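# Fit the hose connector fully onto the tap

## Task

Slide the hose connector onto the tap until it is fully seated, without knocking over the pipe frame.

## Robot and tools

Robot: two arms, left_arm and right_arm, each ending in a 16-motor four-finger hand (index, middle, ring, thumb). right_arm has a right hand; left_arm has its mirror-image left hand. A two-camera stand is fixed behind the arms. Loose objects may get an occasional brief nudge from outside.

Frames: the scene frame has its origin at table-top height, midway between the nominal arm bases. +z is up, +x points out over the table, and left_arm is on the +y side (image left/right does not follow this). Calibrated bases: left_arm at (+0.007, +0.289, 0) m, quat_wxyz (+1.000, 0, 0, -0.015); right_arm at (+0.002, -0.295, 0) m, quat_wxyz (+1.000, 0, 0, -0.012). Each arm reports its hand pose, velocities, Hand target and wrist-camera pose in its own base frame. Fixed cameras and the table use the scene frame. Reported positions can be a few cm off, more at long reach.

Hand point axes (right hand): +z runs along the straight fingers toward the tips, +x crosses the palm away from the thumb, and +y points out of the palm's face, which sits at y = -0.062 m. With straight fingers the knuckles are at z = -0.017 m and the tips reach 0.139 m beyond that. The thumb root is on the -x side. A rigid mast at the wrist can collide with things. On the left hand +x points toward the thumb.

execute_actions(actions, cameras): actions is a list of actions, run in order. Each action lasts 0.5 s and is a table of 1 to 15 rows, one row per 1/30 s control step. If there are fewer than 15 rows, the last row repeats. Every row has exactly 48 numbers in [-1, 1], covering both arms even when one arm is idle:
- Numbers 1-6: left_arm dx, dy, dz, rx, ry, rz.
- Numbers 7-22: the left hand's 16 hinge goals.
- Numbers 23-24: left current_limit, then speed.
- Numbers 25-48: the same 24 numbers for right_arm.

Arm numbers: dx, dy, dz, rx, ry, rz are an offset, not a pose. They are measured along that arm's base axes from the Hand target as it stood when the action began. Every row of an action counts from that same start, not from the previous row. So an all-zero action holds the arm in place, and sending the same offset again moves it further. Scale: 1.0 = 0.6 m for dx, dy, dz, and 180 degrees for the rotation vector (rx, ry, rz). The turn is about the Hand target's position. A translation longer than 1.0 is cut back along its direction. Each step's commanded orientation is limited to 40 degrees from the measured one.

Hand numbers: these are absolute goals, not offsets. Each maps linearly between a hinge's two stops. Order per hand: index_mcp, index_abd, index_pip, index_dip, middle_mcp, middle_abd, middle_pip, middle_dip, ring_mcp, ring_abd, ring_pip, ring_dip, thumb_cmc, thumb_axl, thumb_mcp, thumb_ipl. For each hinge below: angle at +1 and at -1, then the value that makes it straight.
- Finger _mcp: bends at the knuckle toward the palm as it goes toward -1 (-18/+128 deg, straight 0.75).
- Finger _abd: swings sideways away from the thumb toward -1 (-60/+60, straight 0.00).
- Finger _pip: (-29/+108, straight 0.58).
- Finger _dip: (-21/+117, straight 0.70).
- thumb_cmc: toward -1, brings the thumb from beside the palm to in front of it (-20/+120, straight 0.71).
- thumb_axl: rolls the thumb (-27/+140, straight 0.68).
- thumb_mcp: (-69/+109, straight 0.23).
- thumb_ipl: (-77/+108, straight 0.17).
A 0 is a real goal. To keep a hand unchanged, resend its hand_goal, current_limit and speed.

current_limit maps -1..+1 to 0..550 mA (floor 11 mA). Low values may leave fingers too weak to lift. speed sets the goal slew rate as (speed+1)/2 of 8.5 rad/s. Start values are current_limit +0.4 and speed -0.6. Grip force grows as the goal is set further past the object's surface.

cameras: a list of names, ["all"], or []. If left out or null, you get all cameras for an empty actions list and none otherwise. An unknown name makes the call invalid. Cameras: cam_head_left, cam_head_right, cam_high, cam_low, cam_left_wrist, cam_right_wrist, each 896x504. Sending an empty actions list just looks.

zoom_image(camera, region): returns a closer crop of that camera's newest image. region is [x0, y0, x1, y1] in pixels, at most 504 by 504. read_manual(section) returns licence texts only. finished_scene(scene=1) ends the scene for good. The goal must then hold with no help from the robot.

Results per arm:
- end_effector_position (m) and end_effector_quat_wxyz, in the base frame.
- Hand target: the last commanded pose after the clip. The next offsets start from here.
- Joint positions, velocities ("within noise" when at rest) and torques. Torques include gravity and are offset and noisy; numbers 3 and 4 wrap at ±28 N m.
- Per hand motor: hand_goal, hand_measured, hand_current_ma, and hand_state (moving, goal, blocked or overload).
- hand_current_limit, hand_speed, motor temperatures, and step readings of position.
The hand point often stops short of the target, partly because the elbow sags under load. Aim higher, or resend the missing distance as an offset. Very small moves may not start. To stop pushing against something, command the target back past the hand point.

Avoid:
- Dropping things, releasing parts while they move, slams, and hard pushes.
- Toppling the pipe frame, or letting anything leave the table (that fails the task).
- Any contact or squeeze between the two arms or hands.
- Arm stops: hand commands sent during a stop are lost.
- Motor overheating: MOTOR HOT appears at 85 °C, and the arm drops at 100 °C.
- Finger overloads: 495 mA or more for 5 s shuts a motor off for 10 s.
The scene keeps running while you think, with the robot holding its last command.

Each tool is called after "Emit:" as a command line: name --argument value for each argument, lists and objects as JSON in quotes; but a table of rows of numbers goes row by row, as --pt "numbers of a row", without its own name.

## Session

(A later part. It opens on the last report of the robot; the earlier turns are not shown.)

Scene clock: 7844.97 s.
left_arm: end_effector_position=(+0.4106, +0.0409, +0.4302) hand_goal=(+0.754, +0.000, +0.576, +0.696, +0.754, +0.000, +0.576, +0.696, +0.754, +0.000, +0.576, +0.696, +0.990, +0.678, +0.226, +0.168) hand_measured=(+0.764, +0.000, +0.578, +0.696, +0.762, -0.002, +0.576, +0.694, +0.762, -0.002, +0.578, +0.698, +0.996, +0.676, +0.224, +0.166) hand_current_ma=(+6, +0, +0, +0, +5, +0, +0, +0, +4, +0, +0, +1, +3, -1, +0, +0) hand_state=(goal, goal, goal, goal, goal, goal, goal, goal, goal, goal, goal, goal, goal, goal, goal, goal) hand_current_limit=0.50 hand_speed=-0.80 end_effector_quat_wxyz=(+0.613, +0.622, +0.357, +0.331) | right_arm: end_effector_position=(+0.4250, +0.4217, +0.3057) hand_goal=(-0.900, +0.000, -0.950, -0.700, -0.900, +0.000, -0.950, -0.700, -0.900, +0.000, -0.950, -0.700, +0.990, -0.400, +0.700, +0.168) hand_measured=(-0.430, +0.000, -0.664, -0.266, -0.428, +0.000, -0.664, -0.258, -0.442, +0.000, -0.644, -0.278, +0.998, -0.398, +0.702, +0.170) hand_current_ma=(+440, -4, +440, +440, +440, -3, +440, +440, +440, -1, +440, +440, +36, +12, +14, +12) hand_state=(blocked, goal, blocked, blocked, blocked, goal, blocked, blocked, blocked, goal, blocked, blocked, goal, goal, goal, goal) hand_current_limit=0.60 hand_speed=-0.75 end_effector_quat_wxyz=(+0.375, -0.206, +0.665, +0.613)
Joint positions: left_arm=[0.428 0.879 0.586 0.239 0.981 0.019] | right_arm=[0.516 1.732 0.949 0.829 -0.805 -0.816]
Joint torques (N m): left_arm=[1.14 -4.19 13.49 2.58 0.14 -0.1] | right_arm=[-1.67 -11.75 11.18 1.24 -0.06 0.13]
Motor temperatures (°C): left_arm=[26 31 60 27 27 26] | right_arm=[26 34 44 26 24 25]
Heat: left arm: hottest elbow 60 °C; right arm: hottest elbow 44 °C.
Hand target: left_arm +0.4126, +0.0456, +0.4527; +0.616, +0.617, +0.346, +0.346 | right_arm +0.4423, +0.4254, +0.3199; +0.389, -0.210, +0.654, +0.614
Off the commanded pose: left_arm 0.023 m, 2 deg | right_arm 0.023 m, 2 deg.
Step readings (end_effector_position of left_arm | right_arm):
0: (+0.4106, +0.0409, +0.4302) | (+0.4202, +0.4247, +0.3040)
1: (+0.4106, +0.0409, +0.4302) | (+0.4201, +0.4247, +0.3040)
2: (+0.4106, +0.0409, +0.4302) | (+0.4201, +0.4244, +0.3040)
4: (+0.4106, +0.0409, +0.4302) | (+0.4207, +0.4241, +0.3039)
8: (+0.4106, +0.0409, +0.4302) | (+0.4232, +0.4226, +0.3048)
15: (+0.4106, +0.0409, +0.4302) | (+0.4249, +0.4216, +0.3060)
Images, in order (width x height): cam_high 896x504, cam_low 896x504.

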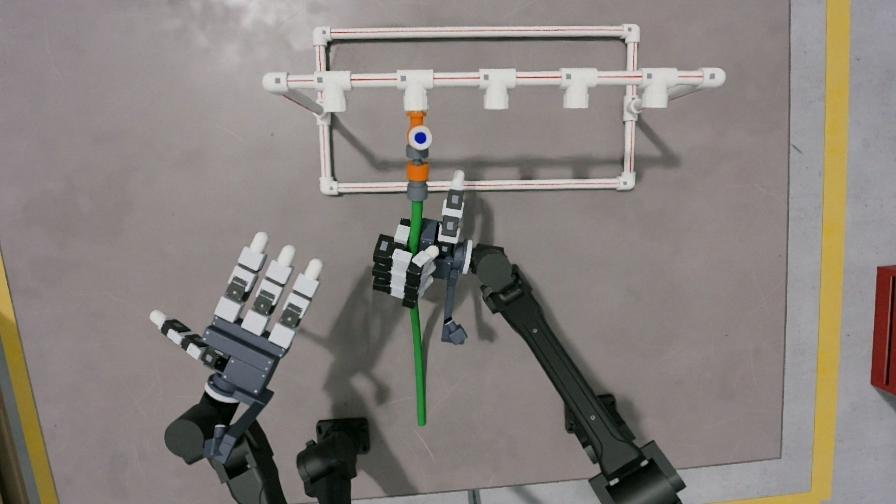

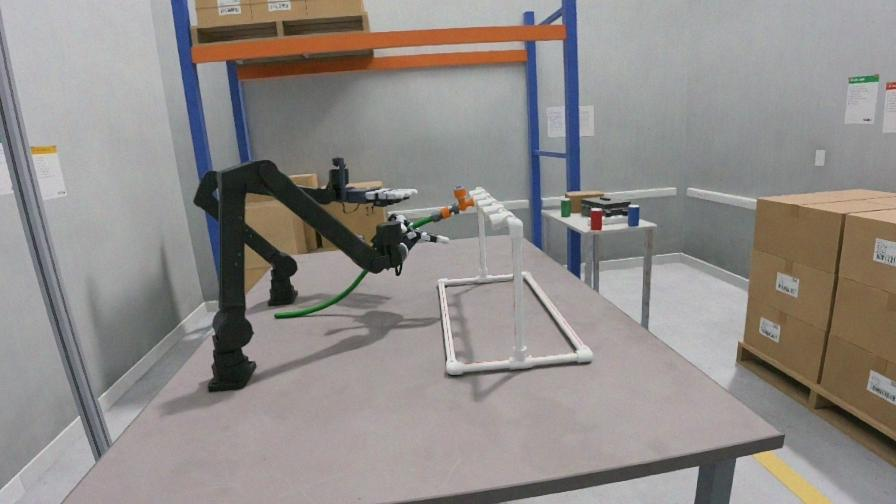

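Emit:
execute_actions --actions '[[[0.04,-0.0177,-0.01,0,0,0,0.754,0,0.576,0.696,0.754,0,0.576,0.696,0.754,0,0.576,0.696,0.99,0.678,0.226,0.168,0.5,-0.8,0,0,0,0,0,0,-0.9,0,-0.95,-0.7,-0.9,0,-0.95,-0.7,-0.9,0,-0.95,-0.7,0.99,-0.4,0.7,0.168,0.6,-0.75]],[[0.052,-0.0177,-0.0158,0,0,0,0.754,0,0.576,0.696,0.754,0,0.576,0.696,0.754,0,0.576,0.696,0.99,0.678,0.226,0.168,0.5,-0.8,0,0,0,0,0,0,-0.9,0,-0.95,-0.7,-0.9,0,-0.95,-0.7,-0.9,0,-0.95,-0.7,0.99,-0.4,0.7,0.168,0.6,-0.75]],[[0.052,-0.0177,-0.0158,0,0,0,0.754,0,0.576,0.696,0.754,0,0.576,0.696,0.754,0,0.576,0.696,0.99,0.678,0.226,0.168,0.5,-0.8,0,0,0,0,0,0,-0.9,0,-0.95,-0.7,-0.9,0,-0.95,-0.7,-0.9,0,-0.95,-0.7,0.99,-0.4,0.7,0.168,0.6,-0.75]],[[0.052,-0.0177,-0.0158,0,0,0,0.754,0,0.576,0.696,0.754,0,0.576,0.696,0.754,0,0.576,0.696,0.99,0.678,0.226,0.168,0.5,-0.8,0,0,0,0,0,0,-0.9,0,-0.95,-0.7,-0.9,0,-0.95,-0.7,-0.9,0,-0.95,-0.7,0.99,-0.4,0.7,0.168,0.6,-0.75]]]' --cameras '["cam_high", "cam_low"]'

Scene clock: 7985.23 s.
left_arm: end_effector_position=(+0.5181, +0.0038, +0.3718) hand_goal=(+0.754, +0.000, +0.576, +0.696, +0.754, +0.000, +0.576, +0.696, +0.754, +0.000, +0.576, +0.696, +0.990, +0.678, +0.226, +0.168) hand_measured=(+0.764, +0.000, +0.578, +0.696, +0.762, -0.002, +0.576, +0.694, +0.762, -0.002, +0.578, +0.698, +0.996, +0.676, +0.224, +0.166) hand_current_ma=(+6, +0, +0, +0, +5, +0, +0, +0, +4, +0, +0, +1, +3, -1, +0, +0) hand_state=(goal, goal, goal, goal, goal, goal, goal, goal, goal, goal, goal, goal, goal, goal, goal, goal) hand_current_limit=0.50 hand_speed=-0.80 end_effector_quat_wxyz=(+0.602, +0.629, +0.374, +0.319) | right_arm: end_effector_position=(+0.4249, +0.4217, +0.3057) hand_goal=(-0.900, +0.000, -0.950, -0.700, -0.900, +0.000, -0.950, -0.700, -0.900, +0.000, -0.950, -0.700, +0.990, -0.400, +0.700, +0.168) hand_measured=(-0.430, +0.000, -0.664, -0.266, -0.428, +0.000, -0.664, -0.258, -0.442, +0.000, -0.644, -0.278, +0.998, -0.398, +0.702, +0.170) hand_current_ma=(+440, -4, +440, +440, +440, -3, +440, +440, +440, -1, +440, +440, +36, +12, +14, +12) hand_state=(blocked, goal, blocked, blocked, blocked, goal, blocked, blocked, blocked, goal, blocked, blocked, goal, goal, goal, goal) hand_current_limit=0.60 hand_speed=-0.75 end_effector_quat_wxyz=(+0.375, -0.206, +0.665, +0.613)
Joint positions: left_arm=[0.209 1.234 0.676 0.459 0.753 0.018] | right_arm=[0.516 1.732 0.949 0.829 -0.806 -0.816]
Joint torques (N m): left_arm=[0.09 -8.35 15.72 2.89 -0.02 -0.11] | right_arm=[-1.44 -11.63 11.18 1.24 -0.05 0.13]
Motor temperatures (°C): left_arm=[26 31 60 27 27 26] | right_arm=[26 32 51 26 24 25]
Heat: left arm: hottest elbow 60 °C; right arm: hottest elbow 51 °C.
Hand target: left_arm +0.5302, +0.0032, +0.4183; +0.616, +0.617, +0.346, +0.346 | right_arm +0.4423, +0.4254, +0.3199; +0.389, -0.210, +0.654, +0.614
Off the commanded pose: left_arm 0.048 m, 5 deg | right_arm 0.023 m, 2 deg.
Step readings (end_effector_position of left_arm | right_arm):
0: (+0.4106, +0.0409, +0.4302) | (+0.4249, +0.4217, +0.3057)
1: (+0.4106, +0.0410, +0.4303) | (+0.4249, +0.4217, +0.3057)
2: (+0.4114, +0.0420, +0.4301) | (+0.4249, +0.4217, +0.3057)
4: (+0.4160, +0.0433, +0.4282) | (+0.4249, +0.4217, +0.3057)
8: (+0.4281, +0.0392, +0.4163) | (+0.4249, +0.4217, +0.3057)
15: (+0.4328, +0.0367, +0.4114) | (+0.4249, +0.4217, +0.3057)
16: (+0.4329, +0.0369, +0.4116) | (+0.4249, +0.4217, +0.3057)
17: (+0.4338, +0.0367, +0.4118) | (+0.4249, +0.4217, +0.3057)
19: (+0.4390, +0.0354, +0.4105) | (+0.4249, +0.4217, +0.3057)
23: (+0.4532, +0.0274, +0.3966) | (+0.4249, +0.4217, +0.3057)
30: (+0.4596, +0.0247, +0.3879) | (+0.4249, +0.4217, +0.3057)
31: (+0.4597, +0.0250, +0.3882) | (+0.4249, +0.4217, +0.3057)
32: (+0.4604, +0.0249, +0.3888) | (+0.4249, +0.4217, +0.3057)
34: (+0.4657, +0.0240, +0.3900) | (+0.4249, +0.4217, +0.3057)
38: (+0.4812, +0.0171, +0.3869) | (+0.4249, +0.4217, +0.3057)
45: (+0.4878, +0.0142, +0.3800) | (+0.4249, +0.4217, +0.3057)
46: (+0.4879, +0.0143, +0.3806) | (+0.4249, +0.4217, +0.3057)
47: (+0.4888, +0.0143, +0.3812) | (+0.4249, +0.4217, +0.3057)
49: (+0.4949, +0.0135, +0.3824) | (+0.4249, +0.4217, +0.3057)
53: (+0.5116, +0.0071, +0.3790) | (+0.4249, +0.4217, +0.3057)
60: (+0.5182, +0.0038, +0.3715) | (+0.4249, +0.4217, +0.3057)
Images, in order (width x height): cam_high 896x504, cam_low 896x504.

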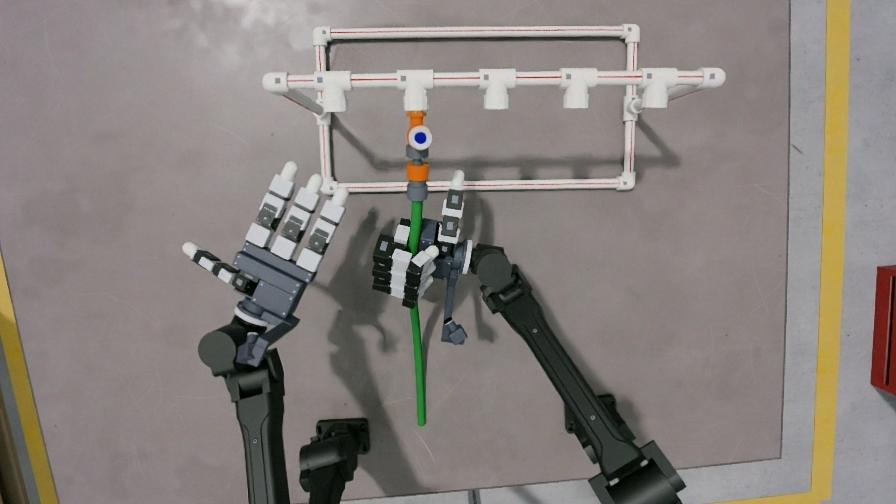

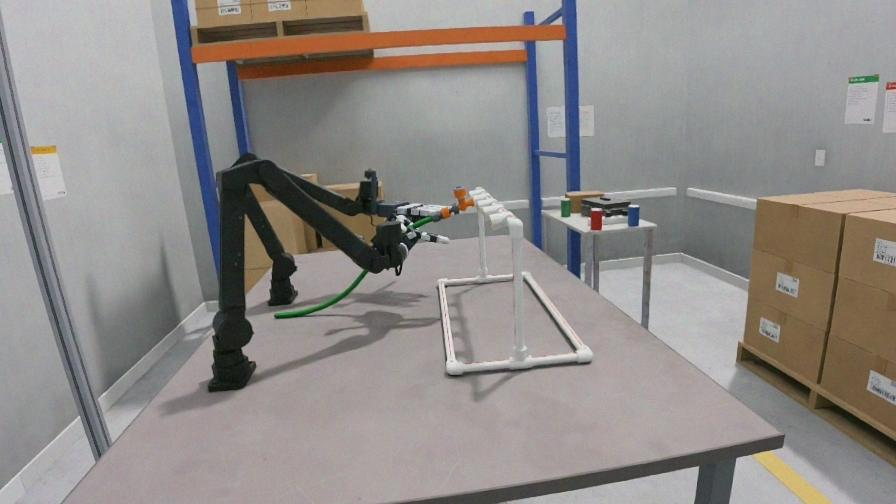

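Emit:
execute_actions --actions '[[[0.042,-0.0137,0.003,0,0,0,0.754,0,0.576,0.696,0.754,0,0.576,0.696,0.754,0,0.576,0.696,0.99,0.678,0.226,0.168,0.5,-0.8,0,0,0,0,0,0,-0.9,0,-0.95,-0.7,-0.9,0,-0.95,-0.7,-0.9,0,-0.95,-0.7,0.99,-0.4,0.7,0.168,0.6,-0.75]],[[0.042,-0.0137,0.003,0,0,0,0.754,0,0.576,0.696,0.754,0,0.576,0.696,0.754,0,0.576,0.696,0.99,0.678,0.226,0.168,0.5,-0.8,0,0,0,0,0,0,-0.9,0,-0.95,-0.7,-0.9,0,-0.95,-0.7,-0.9,0,-0.95,-0.7,0.99,-0.4,0.7,0.168,0.6,-0.75]],[[0.042,-0.0137,0.003,0,0,0,0.754,0,0.576,0.696,0.754,0,0.576,0.696,0.754,0,0.576,0.696,0.99,0.678,0.226,0.168,0.5,-0.8,0,0,0,0,0,0,-0.9,0,-0.95,-0.7,-0.9,0,-0.95,-0.7,-0.9,0,-0.95,-0.7,0.99,-0.4,0.7,0.168,0.6,-0.75]]]' --cameras '["cam_high", "cam_low", "cam_head_left"]'

Scene clock: 7999.03 s.
left_arm: end_effector_position=(+0.5919, -0.0192, +0.3809) hand_goal=(+0.754, +0.000, +0.576, +0.696, +0.754, +0.000, +0.576, +0.696, +0.754, +0.000, +0.576, +0.696, +0.990, +0.678, +0.226, +0.168) hand_measured=(+0.764, +0.000, +0.578, +0.696, +0.762, -0.002, +0.576, +0.694, +0.762, -0.002, +0.578, +0.698, +0.996, +0.676, +0.224, +0.166) hand_current_ma=(+6, +0, +0, +0, +5, +0, +0, +0, +4, +0, +0, +1, +3, -1, +0, +0) hand_state=(goal, goal, goal, goal, goal, goal, goal, goal, goal, goal, goal, goal, goal, goal, goal, goal) hand_current_limit=0.50 hand_speed=-0.80 end_effector_quat_wxyz=(+0.601, +0.630, +0.370, +0.325) | right_arm: end_effector_position=(+0.4249, +0.4217, +0.3057) hand_goal=(-0.900, +0.000, -0.950, -0.700, -0.900, +0.000, -0.950, -0.700, -0.900, +0.000, -0.950, -0.700, +0.990, -0.400, +0.700, +0.168) hand_measured=(-0.430, +0.000, -0.664, -0.266, -0.428, +0.000, -0.664, -0.258, -0.442, +0.000, -0.644, -0.278, +0.998, -0.398, +0.702, +0.170) hand_current_ma=(+440, -4, +440, +440, +440, -3, +440, +440, +440, -1, +440, +440, +36, +12, +14, +12) hand_state=(blocked, goal, blocked, blocked, blocked, goal, blocked, blocked, blocked, goal, blocked, blocked, goal, goal, goal, goal) hand_current_limit=0.60 hand_speed=-0.75 end_effector_quat_wxyz=(+0.375, -0.206, +0.665, +0.613)
Joint positions: left_arm=[0.122 1.413 0.862 0.466 0.665 0.017] | right_arm=[0.516 1.732 0.949 0.829 -0.806 -0.816]
Joint torques (N m): left_arm=[0.03 -10.46 15.9 2.69 -0.06 -0.1] | right_arm=[-1.38 -11.52 11.18 1.22 -0.06 0.13]
Motor temperatures (°C): left_arm=[26 31 61 27 27 26] | right_arm=[26 32 51 26 24 25]
Heat: left arm: hottest elbow 61 °C; right arm: hottest elbow 51 °C.
Hand target: left_arm +0.6058, -0.0215, +0.4236; +0.616, +0.617, +0.346, +0.346 | right_arm +0.4423, +0.4254, +0.3199; +0.389, -0.210, +0.654, +0.614
Off the commanded pose: left_arm 0.045 m, 4 deg | right_arm 0.023 m, 2 deg.
Step readings (end_effector_position of left_arm | right_arm):
0: (+0.5181, +0.0038, +0.3718) | (+0.4249, +0.4217, +0.3057)
1: (+0.5182, +0.0040, +0.3720) | (+0.4249, +0.4217, +0.3057)
2: (+0.5190, +0.0040, +0.3723) | (+0.4249, +0.4217, +0.3057)
4: (+0.5238, +0.0033, +0.3743) | (+0.4249, +0.4217, +0.3057)
8: (+0.5364, -0.0008, +0.3784) | (+0.4249, +0.4217, +0.3057)
15: (+0.5417, -0.0037, +0.3775) | (+0.4249, +0.4217, +0.3057)
16: (+0.5419, -0.0035, +0.3775) | (+0.4249, +0.4217, +0.3057)
17: (+0.5429, -0.0036, +0.3776) | (+0.4249, +0.4217, +0.3057)
19: (+0.5485, -0.0043, +0.3785) | (+0.4249, +0.4217, +0.3057)
23: (+0.5621, -0.0083, +0.3798) | (+0.4249, +0.4217, +0.3057)
30: (+0.5669, -0.0113, +0.3779) | (+0.4249, +0.4217, +0.3057)
31: (+0.5670, -0.0112, +0.3783) | (+0.4249, +0.4217, +0.3057)
32: (+0.5680, -0.0114, +0.3783) | (+0.4249, +0.4217, +0.3057)
34: (+0.5735, -0.0122, +0.3801) | (+0.4249, +0.4217, +0.3057)
38: (+0.5868, -0.0158, +0.3829) | (+0.4249, +0.4217, +0.3057)
45: (+0.5919, -0.0192, +0.3809) | (+0.4249, +0.4217, +0.3057)
Images, in order (width x height): cam_head_left 896x504, cam_high 896x504, cam_low 896x504.

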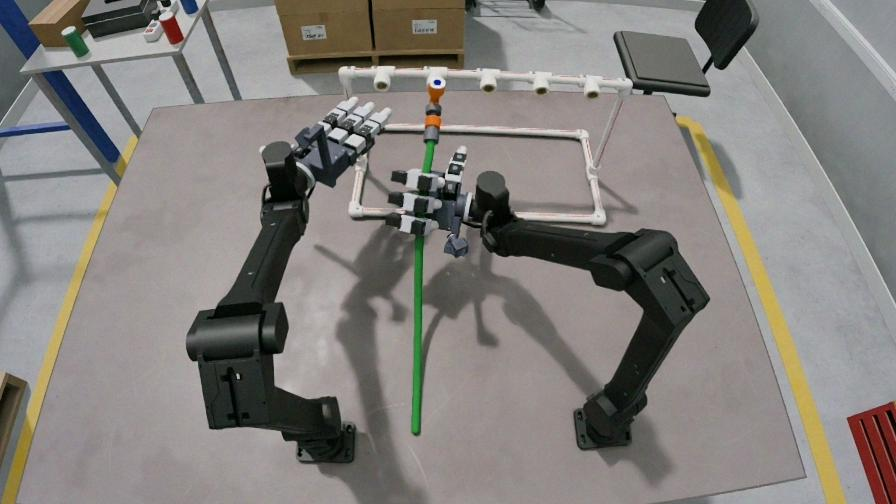

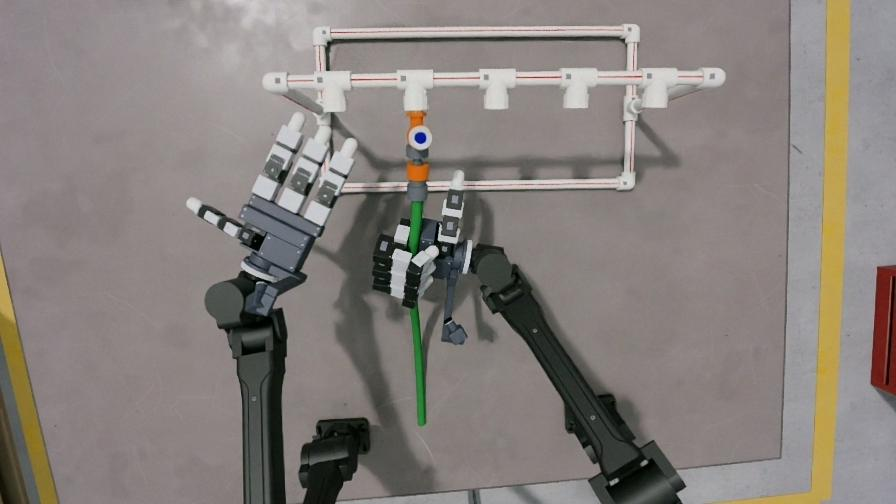

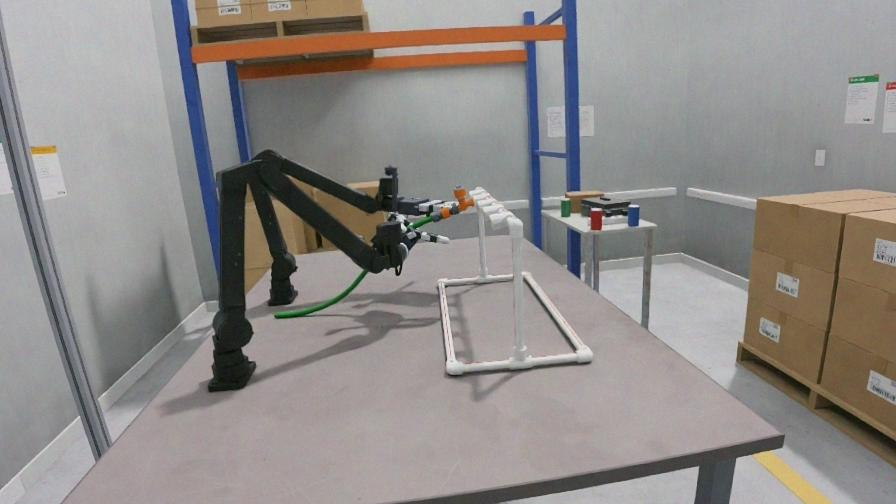

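Emit:
execute_actions --actions '[[[0.0125,-0.0315,0,0,0,0,0.754,0,0.576,0.696,0.754,0,0.576,0.696,0.754,0,0.576,0.696,0.99,0.678,0.226,0.168,0.5,-0.8,0,0,0,0,0,0,-0.9,0,-0.95,-0.7,-0.9,0,-0.95,-0.7,-0.9,0,-0.95,-0.7,0.99,-0.4,0.7,0.168,0.6,-0.75]],[[0.0125,-0.0315,0,0,0,0,0.754,0,0.576,0.696,0.754,0,0.576,0.696,0.754,0,0.576,0.696,0.99,0.678,0.226,0.168,0.5,-0.8,0,0,0,0,0,0,-0.9,0,-0.95,-0.7,-0.9,0,-0.95,-0.7,-0.9,0,-0.95,-0.7,0.99,-0.4,0.7,0.168,0.6,-0.75]]]' --cameras '["cam_high"]'

Scene clock: 8040.80 s.
left_arm: end_effector_position=(+0.6069, -0.0576, +0.3822) hand_goal=(+0.754, +0.000, +0.576, +0.696, +0.754, +0.000, +0.576, +0.696, +0.754, +0.000, +0.576, +0.696, +0.990, +0.678, +0.226, +0.168) hand_measured=(+0.764, +0.000, +0.578, +0.696, +0.762, -0.002, +0.576, +0.694, +0.762, -0.002, +0.578, +0.698, +0.996, +0.676, +0.224, +0.166) hand_current_ma=(+6, +0, +0, +0, +5, +0, +0, +0, +4, +0, +0, +1, +3, -1, +0, +0) hand_state=(goal, goal, goal, goal, goal, goal, goal, goal, goal, goal, goal, goal, goal, goal, goal, goal) hand_current_limit=0.50 hand_speed=-0.80 end_effector_quat_wxyz=(+0.600, +0.632, +0.367, +0.326) | right_arm: end_effector_position=(+0.4249, +0.4217, +0.3057) hand_goal=(-0.900, +0.000, -0.950, -0.700, -0.900, +0.000, -0.950, -0.700, -0.900, +0.000, -0.950, -0.700, +0.990, -0.400, +0.700, +0.168) hand_measured=(-0.430, +0.000, -0.664, -0.266, -0.428, +0.000, -0.664, -0.258, -0.442, +0.000, -0.644, -0.278, +0.998, -0.398, +0.702, +0.170) hand_current_ma=(+440, -4, +440, +440, +440, -3, +440, +440, +440, -1, +440, +440, +36, +12, +14, +12) hand_state=(blocked, goal, blocked, blocked, blocked, goal, blocked, blocked, blocked, goal, blocked, blocked, goal, goal, goal, goal) hand_current_limit=0.60 hand_speed=-0.75 end_effector_quat_wxyz=(+0.375, -0.206, +0.665, +0.613)
Joint positions: left_arm=[0.033 1.444 0.896 0.466 0.579 0.016] | right_arm=[0.516 1.732 0.949 0.829 -0.806 -0.816]
Joint torques (N m): left_arm=[0.26 -10.64 15.76 2.55 -0.07 -0.1] | right_arm=[-1.44 -11.63 11.18 1.22 -0.05 0.13]
Motor temperatures (°C): left_arm=[26 31 65 27 27 26] | right_arm=[26 32 51 26 24 25]
Heat: left arm: hottest elbow 65 °C; right arm: hottest elbow 51 °C.
Hand target: left_arm +0.6208, -0.0592, +0.4235; +0.616, +0.617, +0.346, +0.346 | right_arm +0.4423, +0.4254, +0.3199; +0.389, -0.210, +0.654, +0.614
Off the commanded pose: left_arm 0.044 m, 4 deg | right_arm 0.023 m, 2 deg.
Step readings (end_effector_position of left_arm | right_arm):
0: (+0.5919, -0.0192, +0.3809) | (+0.4249, +0.4217, +0.3057)
1: (+0.5920, -0.0189, +0.3809) | (+0.4249, +0.4217, +0.3057)
2: (+0.5924, -0.0194, +0.3808) | (+0.4249, +0.4217, +0.3057)
4: (+0.5945, -0.0212, +0.3811) | (+0.4249, +0.4217, +0.3057)
8: (+0.5978, -0.0321, +0.3822) | (+0.4249, +0.4217, +0.3057)
15: (+0.5990, -0.0398, +0.3825) | (+0.4249, +0.4217, +0.3057)
16: (+0.5993, -0.0394, +0.3823) | (+0.4249, +0.4217, +0.3057)
17: (+0.5999, -0.0393, +0.3825) | (+0.4249, +0.4217, +0.3057)
19: (+0.6022, -0.0404, +0.3825) | (+0.4249, +0.4217, +0.3057)
23: (+0.6057, -0.0499, +0.3825) | (+0.4249, +0.4217, +0.3057)
30: (+0.6067, -0.0578, +0.3815) | (+0.4249, +0.4217, +0.3057)
Images, in order (width x height): cam_high 896x504.

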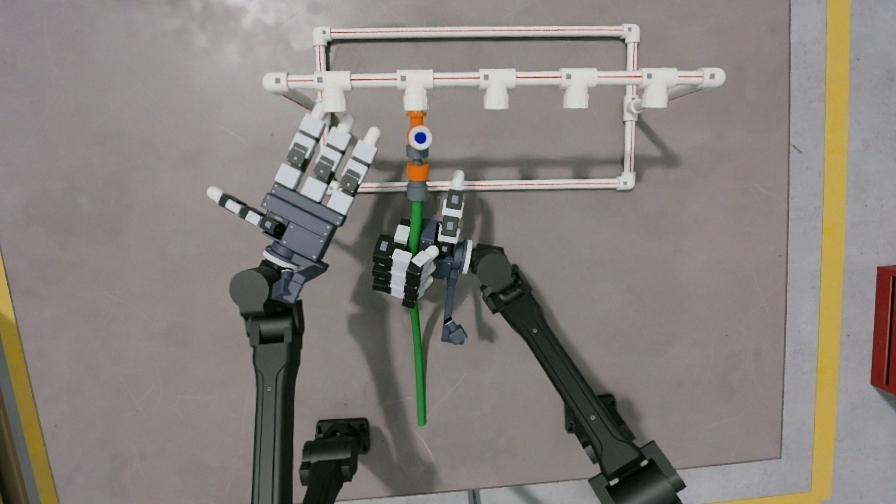

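Emit:
execute_actions --actions '[[[0.042,-0.0213,0.002,0,0,0.0167,0.754,0,0.576,0.696,0.754,0,0.576,0.696,0.754,0,0.576,0.696,0.99,0.678,0.226,0.168,0.5,-0.8,0,0,0,0,0,0,-0.9,0,-0.95,-0.7,-0.9,0,-0.95,-0.7,-0.9,0,-0.95,-0.7,0.99,-0.4,0.7,0.168,0.6,-0.75]],[[0.042,-0.0213,0.002,0,0,0.0167,0.754,0,0.576,0.696,0.754,0,0.576,0.696,0.754,0,0.576,0.696,0.99,0.678,0.226,0.168,0.5,-0.8,0,0,0,0,0,0,-0.9,0,-0.95,-0.7,-0.9,0,-0.95,-0.7,-0.9,0,-0.95,-0.7,0.99,-0.4,0.7,0.168,0.6,-0.75]]]' --cameras '["cam_high", "cam_low", "cam_head_left"]'

Scene clock: 8057.23 s.
left_arm: end_effector_position=(+0.6572, -0.0819, +0.3869) hand_goal=(+0.754, +0.000, +0.576, +0.696, +0.754, +0.000, +0.576, +0.696, +0.754, +0.000, +0.576, +0.696, +0.990, +0.678, +0.226, +0.168) hand_measured=(+0.764, +0.000, +0.578, +0.696, +0.762, -0.002, +0.576, +0.694, +0.762, -0.002, +0.578, +0.698, +0.996, +0.676, +0.226, +0.166) hand_current_ma=(+6, +0, +0, +0, +5, +0, +0, +0, +4, +0, +0, +1, +3, -1, +0, +0) hand_state=(goal, goal, goal, goal, goal, goal, goal, goal, goal, goal, goal, goal, goal, goal, goal, goal) hand_current_limit=0.50 hand_speed=-0.80 end_effector_quat_wxyz=(+0.581, +0.614, +0.393, +0.364) | right_arm: end_effector_position=(+0.4249, +0.4217, +0.3057) hand_goal=(-0.900, +0.000, -0.950, -0.700, -0.900, +0.000, -0.950, -0.700, -0.900, +0.000, -0.950, -0.700, +0.990, -0.400, +0.700, +0.168) hand_measured=(-0.430, +0.000, -0.664, -0.266, -0.428, +0.000, -0.664, -0.258, -0.442, +0.000, -0.644, -0.278, +0.998, -0.398, +0.702, +0.170) hand_current_ma=(+440, -4, +440, +440, +440, -3, +440, +440, +440, -1, +440, +440, +36, +12, +14, +12) hand_state=(blocked, goal, blocked, blocked, blocked, goal, blocked, blocked, blocked, goal, blocked, blocked, goal, goal, goal, goal) hand_current_limit=0.60 hand_speed=-0.75 end_effector_quat_wxyz=(+0.375, -0.206, +0.665, +0.613)
Joint positions: left_arm=[-0.054 1.552 1.024 0.462 0.387 0.015] | right_arm=[0.516 1.732 0.949 0.829 -0.806 -0.816]
Joint torques (N m): left_arm=[0.44 -12.57 15.99 2.06 -0.09 -0.06] | right_arm=[-1.38 -11.58 11.19 1.24 -0.06 0.13]
Motor temperatures (°C): left_arm=[26 32 70 27 27 26] | right_arm=[26 32 51 26 24 25]
Heat: left arm: hottest elbow 70 °C; right arm: hottest elbow 51 °C.
Hand target: left_arm +0.6712, -0.0849, +0.4260; +0.597, +0.599, +0.378, +0.378 | right_arm +0.4423, +0.4254, +0.3199; +0.389, -0.210, +0.654, +0.614
Off the commanded pose: left_arm 0.042 m, 3 deg | right_arm 0.023 m, 2 deg.
Step readings (end_effector_position of left_arm | right_arm):
0: (+0.6070, -0.0576, +0.3824) | (+0.4249, +0.4217, +0.3057)
1: (+0.6072, -0.0573, +0.3826) | (+0.4249, +0.4217, +0.3057)
2: (+0.6086, -0.0560, +0.3825) | (+0.4249, +0.4217, +0.3057)
4: (+0.6148, -0.0551, +0.3835) | (+0.4249, +0.4217, +0.3057)
8: (+0.6270, -0.0623, +0.3850) | (+0.4249, +0.4217, +0.3057)
15: (+0.6314, -0.0699, +0.3822) | (+0.4249, +0.4217, +0.3057)
16: (+0.6317, -0.0694, +0.3826) | (+0.4249, +0.4217, +0.3057)
17: (+0.6332, -0.0681, +0.3827) | (+0.4249, +0.4217, +0.3057)
19: (+0.6393, -0.0674, +0.3848) | (+0.4249, +0.4217, +0.3057)
23: (+0.6515, -0.0736, +0.3886) | (+0.4249, +0.4217, +0.3057)
30: (+0.6564, -0.0821, +0.3859) | (+0.4249, +0.4217, +0.3057)
Images, in order (width x height): cam_head_left 896x504, cam_high 896x504, cam_low 896x504.

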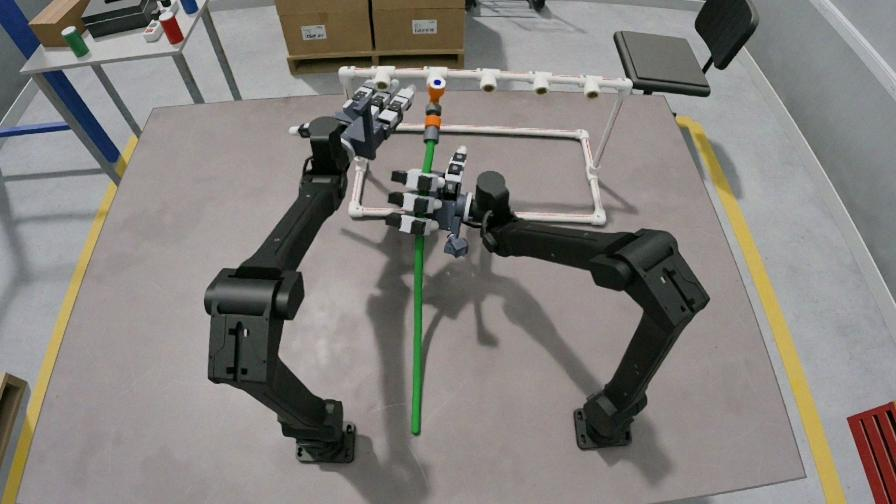

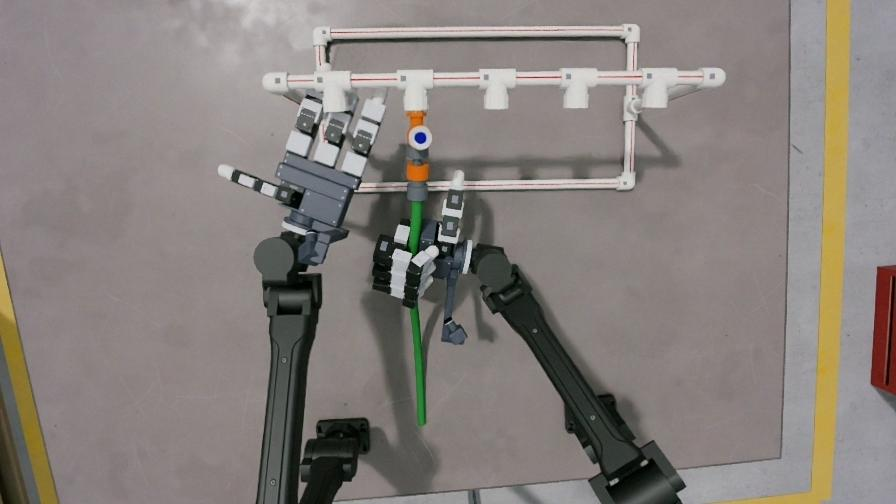

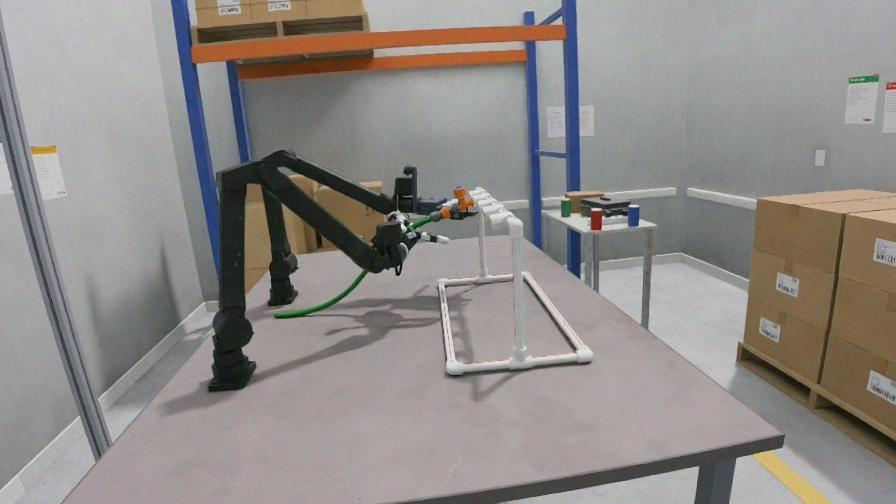

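Emit:
execute_actions --actions '[[[0.042,-0.0213,0.002,0,0,0.0167,0.754,0,0.576,0.696,0.754,0,0.576,0.696,0.754,0,0.576,0.696,0.99,0.678,0.226,0.168,0.5,-0.8,0,0,0,0,0,0,-0.9,0,-0.95,-0.7,-0.9,0,-0.95,-0.7,-0.9,0,-0.95,-0.7,0.99,-0.4,0.7,0.168,0.6,-0.75]],[[0.042,-0.0213,0.002,0,0,0.0167,0.754,0,0.576,0.696,0.754,0,0.576,0.696,0.754,0,0.576,0.696,0.99,0.678,0.226,0.168,0.5,-0.8,0,0,0,0,0,0,-0.9,0,-0.95,-0.7,-0.9,0,-0.95,-0.7,-0.9,0,-0.95,-0.7,0.99,-0.4,0.7,0.168,0.6,-0.75]],[[0.042,-0.0213,0.002,0,0,0.0167,0.754,0,0.576,0.696,0.754,0,0.576,0.696,0.754,0,0.576,0.696,0.99,0.678,0.226,0.168,0.5,-0.8,0,0,0,0,0,0,-0.9,0,-0.95,-0.7,-0.9,0,-0.95,-0.7,-0.9,0,-0.95,-0.7,0.99,-0.4,0.7,0.168,0.6,-0.75]]]' --cameras '["cam_high", "cam_low", "cam_head_left"]'

Scene clock: 8074.93 s.
left_arm: end_effector_position=(+0.7335, -0.1179, +0.3846) hand_goal=(+0.754, +0.000, +0.576, +0.696, +0.754, +0.000, +0.576, +0.696, +0.754, +0.000, +0.576, +0.696, +0.990, +0.678, +0.226, +0.168) hand_measured=(+0.764, +0.000, +0.578, +0.696, +0.772, +0.000, +0.576, +0.694, +0.762, -0.002, +0.578, +0.698, +0.996, +0.676, +0.226, +0.166) hand_current_ma=(+6, +0, +0, +0, +17, +0, +0, +0, +5, +0, +0, +1, +3, -1, +0, +0) hand_state=(goal, goal, goal, goal, goal, goal, goal, goal, goal, goal, goal, goal, goal, goal, goal, goal) hand_current_limit=0.50 hand_speed=-0.80 end_effector_quat_wxyz=(+0.543, +0.587, +0.438, +0.410) | right_arm: end_effector_position=(+0.4249, +0.4217, +0.3057) hand_goal=(-0.900, +0.000, -0.950, -0.700, -0.900, +0.000, -0.950, -0.700, -0.900, +0.000, -0.950, -0.700, +0.990, -0.400, +0.700, +0.168) hand_measured=(-0.430, +0.000, -0.664, -0.266, -0.428, +0.000, -0.664, -0.258, -0.442, +0.000, -0.644, -0.278, +0.998, -0.398, +0.702, +0.170) hand_current_ma=(+440, -4, +440, +440, +440, -3, +440, +440, +440, -1, +440, +440, +36, +12, +14, +12) hand_state=(blocked, goal, blocked, blocked, blocked, goal, blocked, blocked, blocked, goal, blocked, blocked, goal, goal, goal, goal) hand_current_limit=0.60 hand_speed=-0.75 end_effector_quat_wxyz=(+0.375, -0.206, +0.665, +0.613)
Joint positions: left_arm=[-0.158 1.73 1.253 0.403 0.125 0.015] | right_arm=[0.516 1.732 0.949 0.829 -0.806 -0.816]
Joint torques (N m): left_arm=[0.21 -16.03 16.76 2.15 -0.1 -0.07] | right_arm=[-1.38 -11.63 11.18 1.22 -0.05 0.13]
Motor temperatures (°C): left_arm=[26 33 67 27 27 26] | right_arm=[26 32 51 26 24 25]
Heat: left arm: hottest elbow 67 °C; right arm: hottest elbow 51 °C.
Hand target: left_arm +0.7467, -0.1232, +0.4297; +0.565, +0.567, +0.424, +0.424 | right_arm +0.4422, +0.4254, +0.3199; +0.389, -0.210, +0.654, +0.614
Off the commanded pose: left_arm 0.047 m, 4 deg | right_arm 0.023 m, 2 deg.
Step readings (end_effector_position of left_arm | right_arm):
0: (+0.6572, -0.0819, +0.3869) | (+0.4249, +0.4217, +0.3057)
1: (+0.6574, -0.0814, +0.3871) | (+0.4249, +0.4217, +0.3057)
2: (+0.6587, -0.0799, +0.3871) | (+0.4249, +0.4217, +0.3057)
4: (+0.6645, -0.0796, +0.3884) | (+0.4249, +0.4217, +0.3057)
8: (+0.6770, -0.0857, +0.3871) | (+0.4249, +0.4217, +0.3057)
15: (+0.6820, -0.0942, +0.3838) | (+0.4249, +0.4217, +0.3057)
16: (+0.6823, -0.0938, +0.3842) | (+0.4249, +0.4217, +0.3057)
17: (+0.6837, -0.0925, +0.3847) | (+0.4249, +0.4217, +0.3057)
19: (+0.6895, -0.0919, +0.3874) | (+0.4249, +0.4217, +0.3057)
23: (+0.7020, -0.0970, +0.3856) | (+0.4249, +0.4217, +0.3057)
30: (+0.7074, -0.1062, +0.3843) | (+0.4249, +0.4217, +0.3057)
31: (+0.7076, -0.1062, +0.3847) | (+0.4249, +0.4217, +0.3057)
32: (+0.7089, -0.1050, +0.3854) | (+0.4249, +0.4217, +0.3057)
34: (+0.7145, -0.1056, +0.3860) | (+0.4249, +0.4217, +0.3057)
38: (+0.7276, -0.1099, +0.3845) | (+0.4249, +0.4217, +0.3057)
45: (+0.7330, -0.1178, +0.3843) | (+0.4249, +0.4217, +0.3057)
Images, in order (width x height): cam_head_left 896x504, cam_high 896x504, cam_low 896x504.

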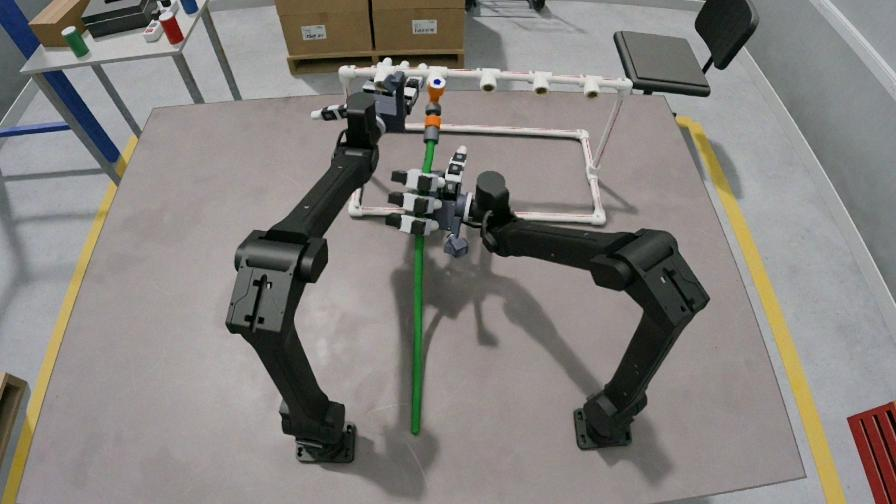

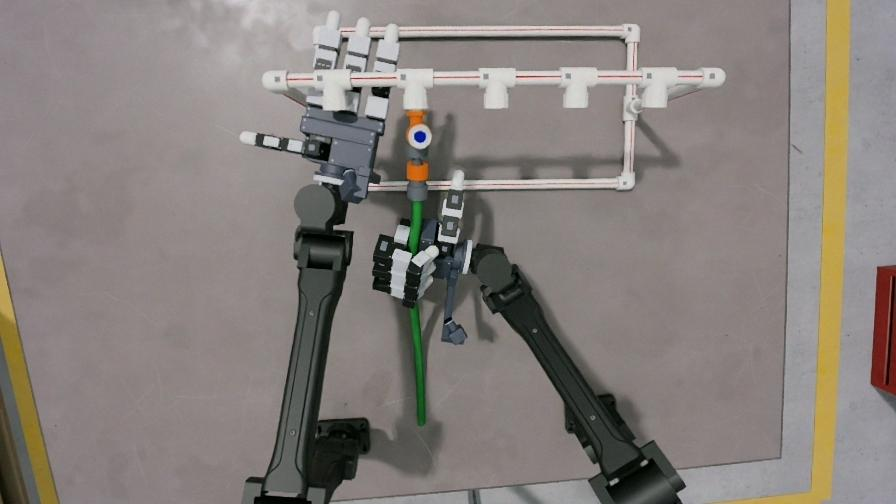

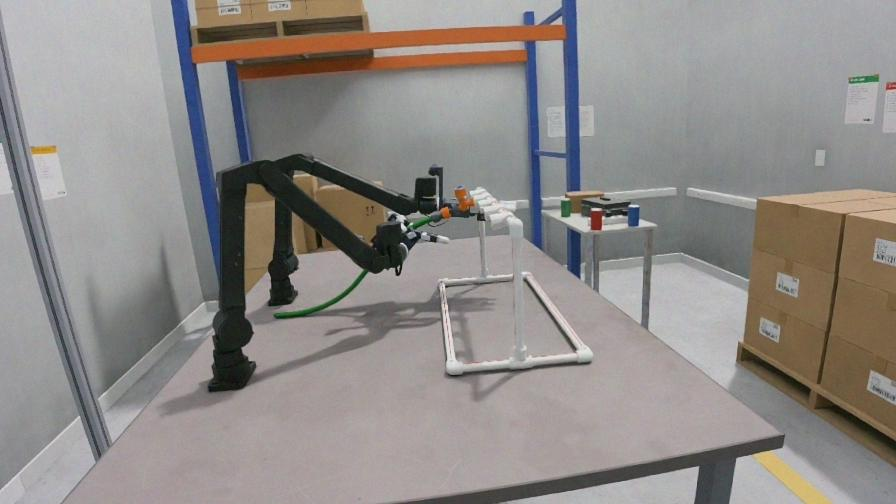

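Emit:
execute_actions --actions '[[[0.025,-0.007,0.0,0,0,0.008,0.754,0,0.576,0.696,0.754,0,0.576,0.696,0.754,0,0.576,0.696,0.99,0.678,0.226,0.168,0.5,-0.8,0,0,0,0,0,0,-0.9,0,-0.95,-0.7,-0.9,0,-0.95,-0.7,-0.9,0,-0.95,-0.7,0.99,-0.4,0.7,0.168,0.6,-0.75]],[[0.025,-0.007,0.0,0,0,0.008,0.754,0,0.576,0.696,0.754,0,0.576,0.696,0.754,0,0.576,0.696,0.99,0.678,0.226,0.168,0.5,-0.8,0,0,0,0,0,0,-0.9,0,-0.95,-0.7,-0.9,0,-0.95,-0.7,-0.9,0,-0.95,-0.7,0.99,-0.4,0.7,0.168,0.6,-0.75]]]' --cameras '["cam_high", "cam_low"]'

Emit:
zoom_image --camera "cam_high" --region '[270, 10, 470, 210]'

Emit:
zoom_image --camera "cam_low" --region '[400, 150, 540, 270]'

Scene clock: 8104.67 s.
left_arm: end_effector_position=(+0.7634, -0.1182, +0.3867) hand_goal=(+0.754, +0.000, +0.576, +0.696, +0.754, +0.000, +0.576, +0.696, +0.754, +0.000, +0.576, +0.696, +0.990, +0.678, +0.226, +0.168) hand_measured=(+0.764, +0.000, +0.578, +0.696, +0.772, +0.000, +0.576, +0.694, +0.762, -0.002, +0.578, +0.698, +0.996, +0.676, +0.226, +0.166) hand_current_ma=(+6, +0, +0, +0, +17, +0, +0, +0, +5, +0, +0, +1, +3, -1, +0, +0) hand_state=(goal, goal, goal, goal, goal, goal, goal, goal, goal, goal, goal, goal, goal, goal, goal, goal) hand_current_limit=0.50 hand_speed=-0.80 end_effector_quat_wxyz=(+0.530, +0.574, +0.454, +0.429) | right_arm: end_effector_position=(+0.4250, +0.4217, +0.3055) hand_goal=(-0.900, +0.000, -0.950, -0.700, -0.900, +0.000, -0.950, -0.700, -0.900, +0.000, -0.950, -0.700, +0.990, -0.400, +0.700, +0.168) hand_measured=(-0.430, +0.000, -0.664, -0.266, -0.428, +0.000, -0.664, -0.258, -0.442, +0.000, -0.644, -0.278, +0.998, -0.398, +0.702, +0.170) hand_current_ma=(+440, -4, +440, +440, +440, -3, +440, +440, +440, -1, +440, +440, +36, +12, +14, +12) hand_state=(blocked, goal, blocked, blocked, blocked, goal, blocked, blocked, blocked, goal, blocked, blocked, goal, goal, goal, goal) hand_current_limit=0.60 hand_speed=-0.75 end_effector_quat_wxyz=(+0.375, -0.206, +0.665, +0.613)
Joint positions: left_arm=[-0.169 1.799 1.353 0.373 0.052 0.015] | right_arm=[0.516 1.733 0.949 0.829 -0.806 -0.816]
Joint torques (N m): left_arm=[-0.62 -15.56 17.32 2.15 0 -0.09] | right_arm=[-1.44 -11.58 11.19 1.22 -0.05 0.13]
Motor temperatures (°C): left_arm=[26 35 70 27 27 26] | right_arm=[26 32 52 26 24 25]
Heat: left arm: hottest elbow 70 °C; right arm: hottest elbow 52 °C.
Hand target: left_arm +0.7768, -0.1314, +0.4295; +0.554, +0.556, +0.438, +0.438 | right_arm +0.4422, +0.4253, +0.3200; +0.389, -0.210, +0.654, +0.614
Off the commanded pose: left_arm 0.047 m, 4 deg | right_arm 0.023 m, 2 deg.
Step readings (end_effector_position of left_arm | right_arm):
0: (+0.7335, -0.1179, +0.3846) | (+0.4249, +0.4217, +0.3057)
1: (+0.7337, -0.1178, +0.3845) | (+0.4249, +0.4217, +0.3057)
2: (+0.7344, -0.1169, +0.3847) | (+0.4249, +0.4217, +0.3057)
4: (+0.7381, -0.1163, +0.3852) | (+0.4249, +0.4217, +0.3057)
8: (+0.7458, -0.1182, +0.3867) | (+0.4249, +0.4217, +0.3057)
15: (+0.7491, -0.1186, +0.3872) | (+0.4249, +0.4217, +0.3057)
16: (+0.7493, -0.1187, +0.3875) | (+0.4249, +0.4217, +0.3057)
17: (+0.7501, -0.1181, +0.3876) | (+0.4249, +0.4217, +0.3057)
19: (+0.7530, -0.1179, +0.3875) | (+0.4249, +0.4217, +0.3057)
23: (+0.7598, -0.1181, +0.3874) | (+0.4250, +0.4217, +0.3055)
30: (+0.7631, -0.1182, +0.3868) | (+0.4250, +0.4217, +0.3055)
Images, in order (width x height): cam_high 896x504, cam_low 896x504.

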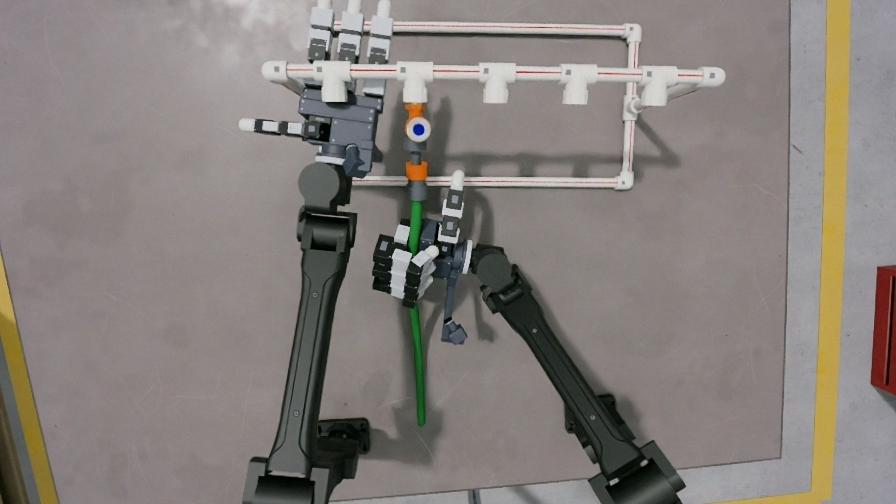

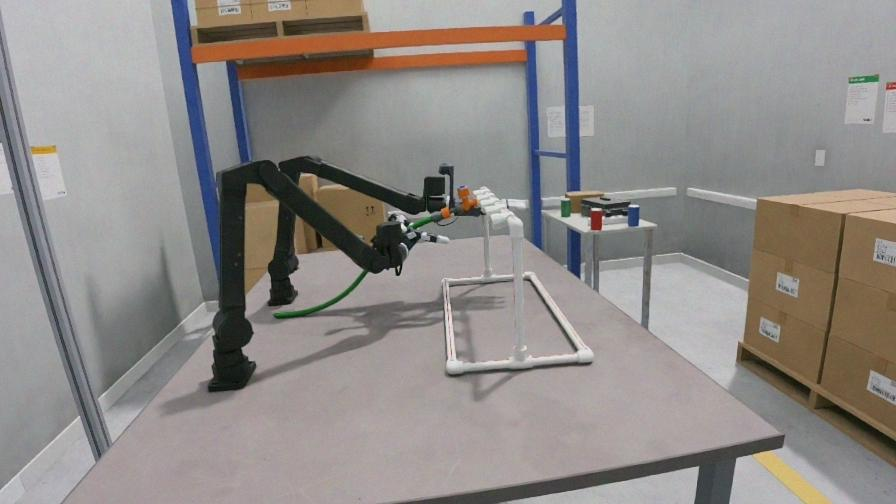

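Scaled by 2.520.

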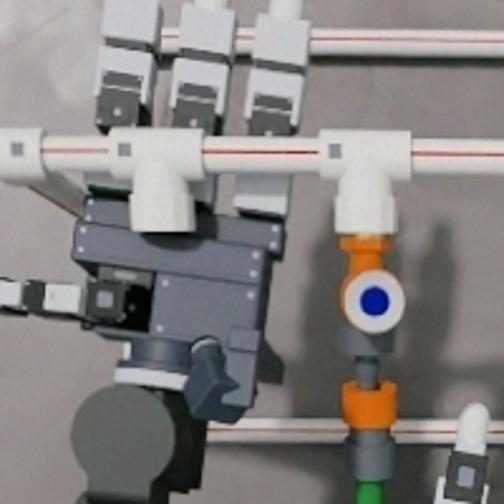

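Scaled by 3.600.

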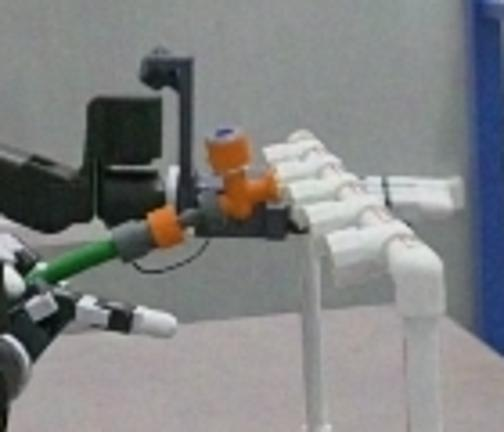

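Emit:
execute_actions --actions '[[[0,0,0,0,0,0,0.7,0,-0.2,0.4,0.7,0,-0.2,0.4,0.7,0,-0.2,0.4,0.99,0.678,0.226,0.168,0.6,-0.75,0,0,0,0,0,0,-0.9,0,-0.95,-0.7,-0.9,0,-0.95,-0.7,-0.9,0,-0.95,-0.7,0.99,-0.4,0.7,0.168,0.6,-0.75]],[[0,0,0,0,0,0,0.68,0,-0.75,0.3,0.68,0,-0.75,0.3,0.68,0,-0.75,0.3,0.99,0.678,0.226,0.168,0.6,-0.75,0,0,0,0,0,0,-0.9,0,-0.95,-0.7,-0.9,0,-0.95,-0.7,-0.9,0,-0.95,-0.7,0.99,-0.4,0.7,0.168,0.6,-0.75]],[[0,0,0,0,0,0,0.68,0,-0.75,0.3,0.68,0,-0.75,0.3,0.68,0,-0.75,0.3,0.99,0.678,0.226,0.168,0.6,-0.75,0,0,0,0,0,0,-0.9,0,-0.95,-0.7,-0.9,0,-0.95,-0.7,-0.9,0,-0.95,-0.7,0.99,-0.4,0.7,0.168,0.6,-0.75]]]' --cameras '["cam_high", "cam_low"]'

Emit:
zoom_image --camera "cam_high" --region '[270, 10, 470, 210]'

Emit:
zoom_image --camera "cam_low" --region '[400, 150, 540, 270]'

Scene clock: 8128.03 s.
left_arm: end_effector_position=(+0.7635, -0.1185, +0.3865) hand_goal=(+0.680, +0.000, -0.750, +0.300, +0.680, +0.000, -0.750, +0.300, +0.680, +0.000, -0.750, +0.300, +0.990, +0.678, +0.226, +0.168) hand_measured=(+0.698, +0.000, -0.748, +0.302, +0.700, +0.000, -0.748, +0.302, +0.698, -0.002, -0.748, +0.302, +0.996, +0.676, +0.226, +0.166) hand_current_ma=(+18, +0, +1, +1, +19, +0, +1, +1, +16, +0, +1, +1, +3, -1, +0, +0) hand_state=(goal, goal, goal, goal, goal, goal, goal, goal, goal, goal, goal, goal, goal, goal, goal, goal) hand_current_limit=0.60 hand_speed=-0.75 end_effector_quat_wxyz=(+0.530, +0.574, +0.454, +0.428) | right_arm: end_effector_position=(+0.4250, +0.4217, +0.3055) hand_goal=(-0.900, +0.000, -0.950, -0.700, -0.900, +0.000, -0.950, -0.700, -0.900, +0.000, -0.950, -0.700, +0.990, -0.400, +0.700, +0.168) hand_measured=(-0.430, +0.000, -0.664, -0.266, -0.428, +0.000, -0.664, -0.258, -0.442, +0.000, -0.644, -0.278, +0.998, -0.398, +0.702, +0.170) hand_current_ma=(+440, -4, +440, +440, +440, -3, +440, +440, +440, -1, +440, +440, +36, +12, +14, +12) hand_state=(blocked, goal, blocked, blocked, blocked, goal, blocked, blocked, blocked, goal, blocked, blocked, goal, goal, goal, goal) hand_current_limit=0.60 hand_speed=-0.75 end_effector_quat_wxyz=(+0.375, -0.206, +0.665, +0.613)
Joint positions: left_arm=[-0.169 1.799 1.354 0.373 0.052 0.015] | right_arm=[0.516 1.733 0.949 0.829 -0.806 -0.816]
Joint torques (N m): left_arm=[-0.73 -15.91 17.2 2.09 -0.03 -0.11] | right_arm=[-1.38 -11.63 11.19 1.24 -0.05 0.13]
Motor temperatures (°C): left_arm=[26 36 71 27 27 26] | right_arm=[26 33 52 26 24 25]
Heat: left arm: hottest elbow 71 °C; right arm: hottest elbow 52 °C.
Hand target: left_arm +0.7767, -0.1315, +0.4299; +0.555, +0.556, +0.438, +0.438 | right_arm +0.4422, +0.4253, +0.3200; +0.389, -0.210, +0.654, +0.614
Off the commanded pose: left_arm 0.047 m, 4 deg | right_arm 0.023 m, 2 deg.
Step readings (end_effector_position of left_arm | right_arm):
0: (+0.7634, -0.1182, +0.3869) | (+0.4250, +0.4217, +0.3055)
1: (+0.7634, -0.1182, +0.3869) | (+0.4250, +0.4217, +0.3055)
2: (+0.7634, -0.1185, +0.3868) | (+0.4250, +0.4217, +0.3055)
4: (+0.7635, -0.1185, +0.3865) | (+0.4250, +0.4217, +0.3055)
8: (+0.7635, -0.1185, +0.3865) | (+0.4250, +0.4217, +0.3055)
15: (+0.7635, -0.1185, +0.3865) | (+0.4250, +0.4217, +0.3055)
16: (+0.7635, -0.1185, +0.3865) | (+0.4250, +0.4217, +0.3055)
17: (+0.7635, -0.1185, +0.3865) | (+0.4250, +0.4217, +0.3055)
19: (+0.7635, -0.1185, +0.3865) | (+0.4250, +0.4217, +0.3055)
23: (+0.7635, -0.1185, +0.3865) | (+0.4250, +0.4217, +0.3055)
30: (+0.7635, -0.1185, +0.3865) | (+0.4250, +0.4217, +0.3055)
31: (+0.7635, -0.1185, +0.3865) | (+0.4250, +0.4217, +0.3055)
32: (+0.7635, -0.1185, +0.3865) | (+0.4250, +0.4217, +0.3055)
34: (+0.7635, -0.1185, +0.3865) | (+0.4250, +0.4217, +0.3055)
38: (+0.7635, -0.1185, +0.3865) | (+0.4250, +0.4217, +0.3055)
45: (+0.7635, -0.1185, +0.3865) | (+0.4250, +0.4217, +0.3055)
Images, in order (width x height): cam_high 896x504, cam_low 896x504.

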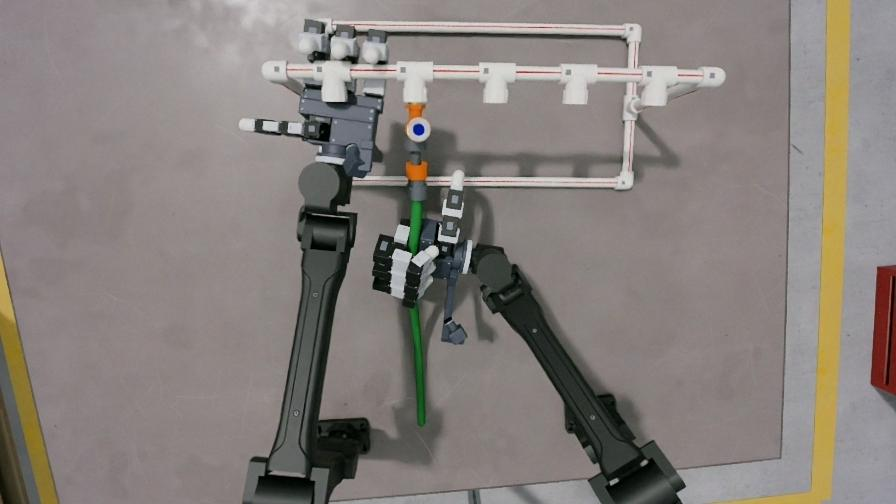

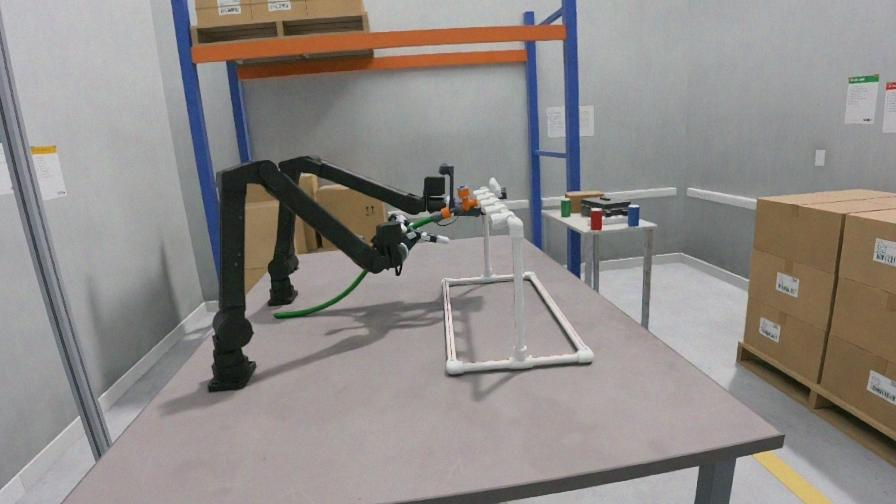

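Scaled by 2.520.

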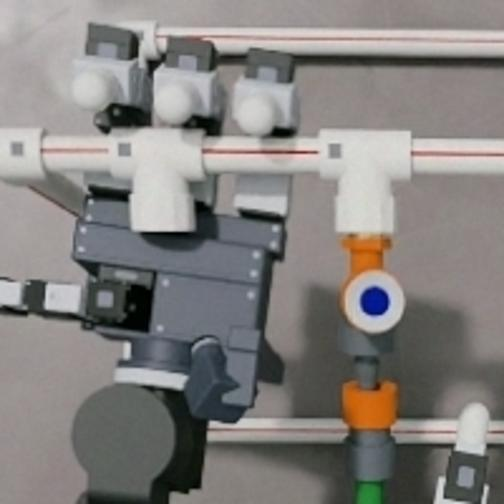

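Scaled by 3.600.

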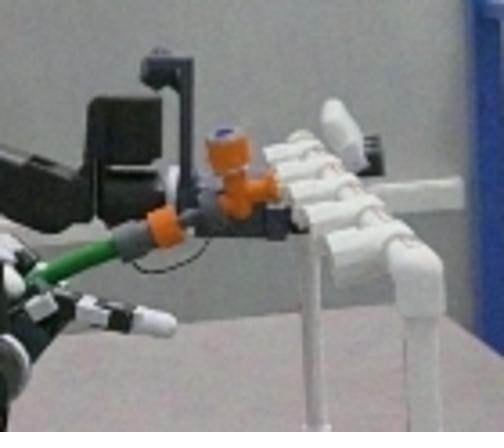

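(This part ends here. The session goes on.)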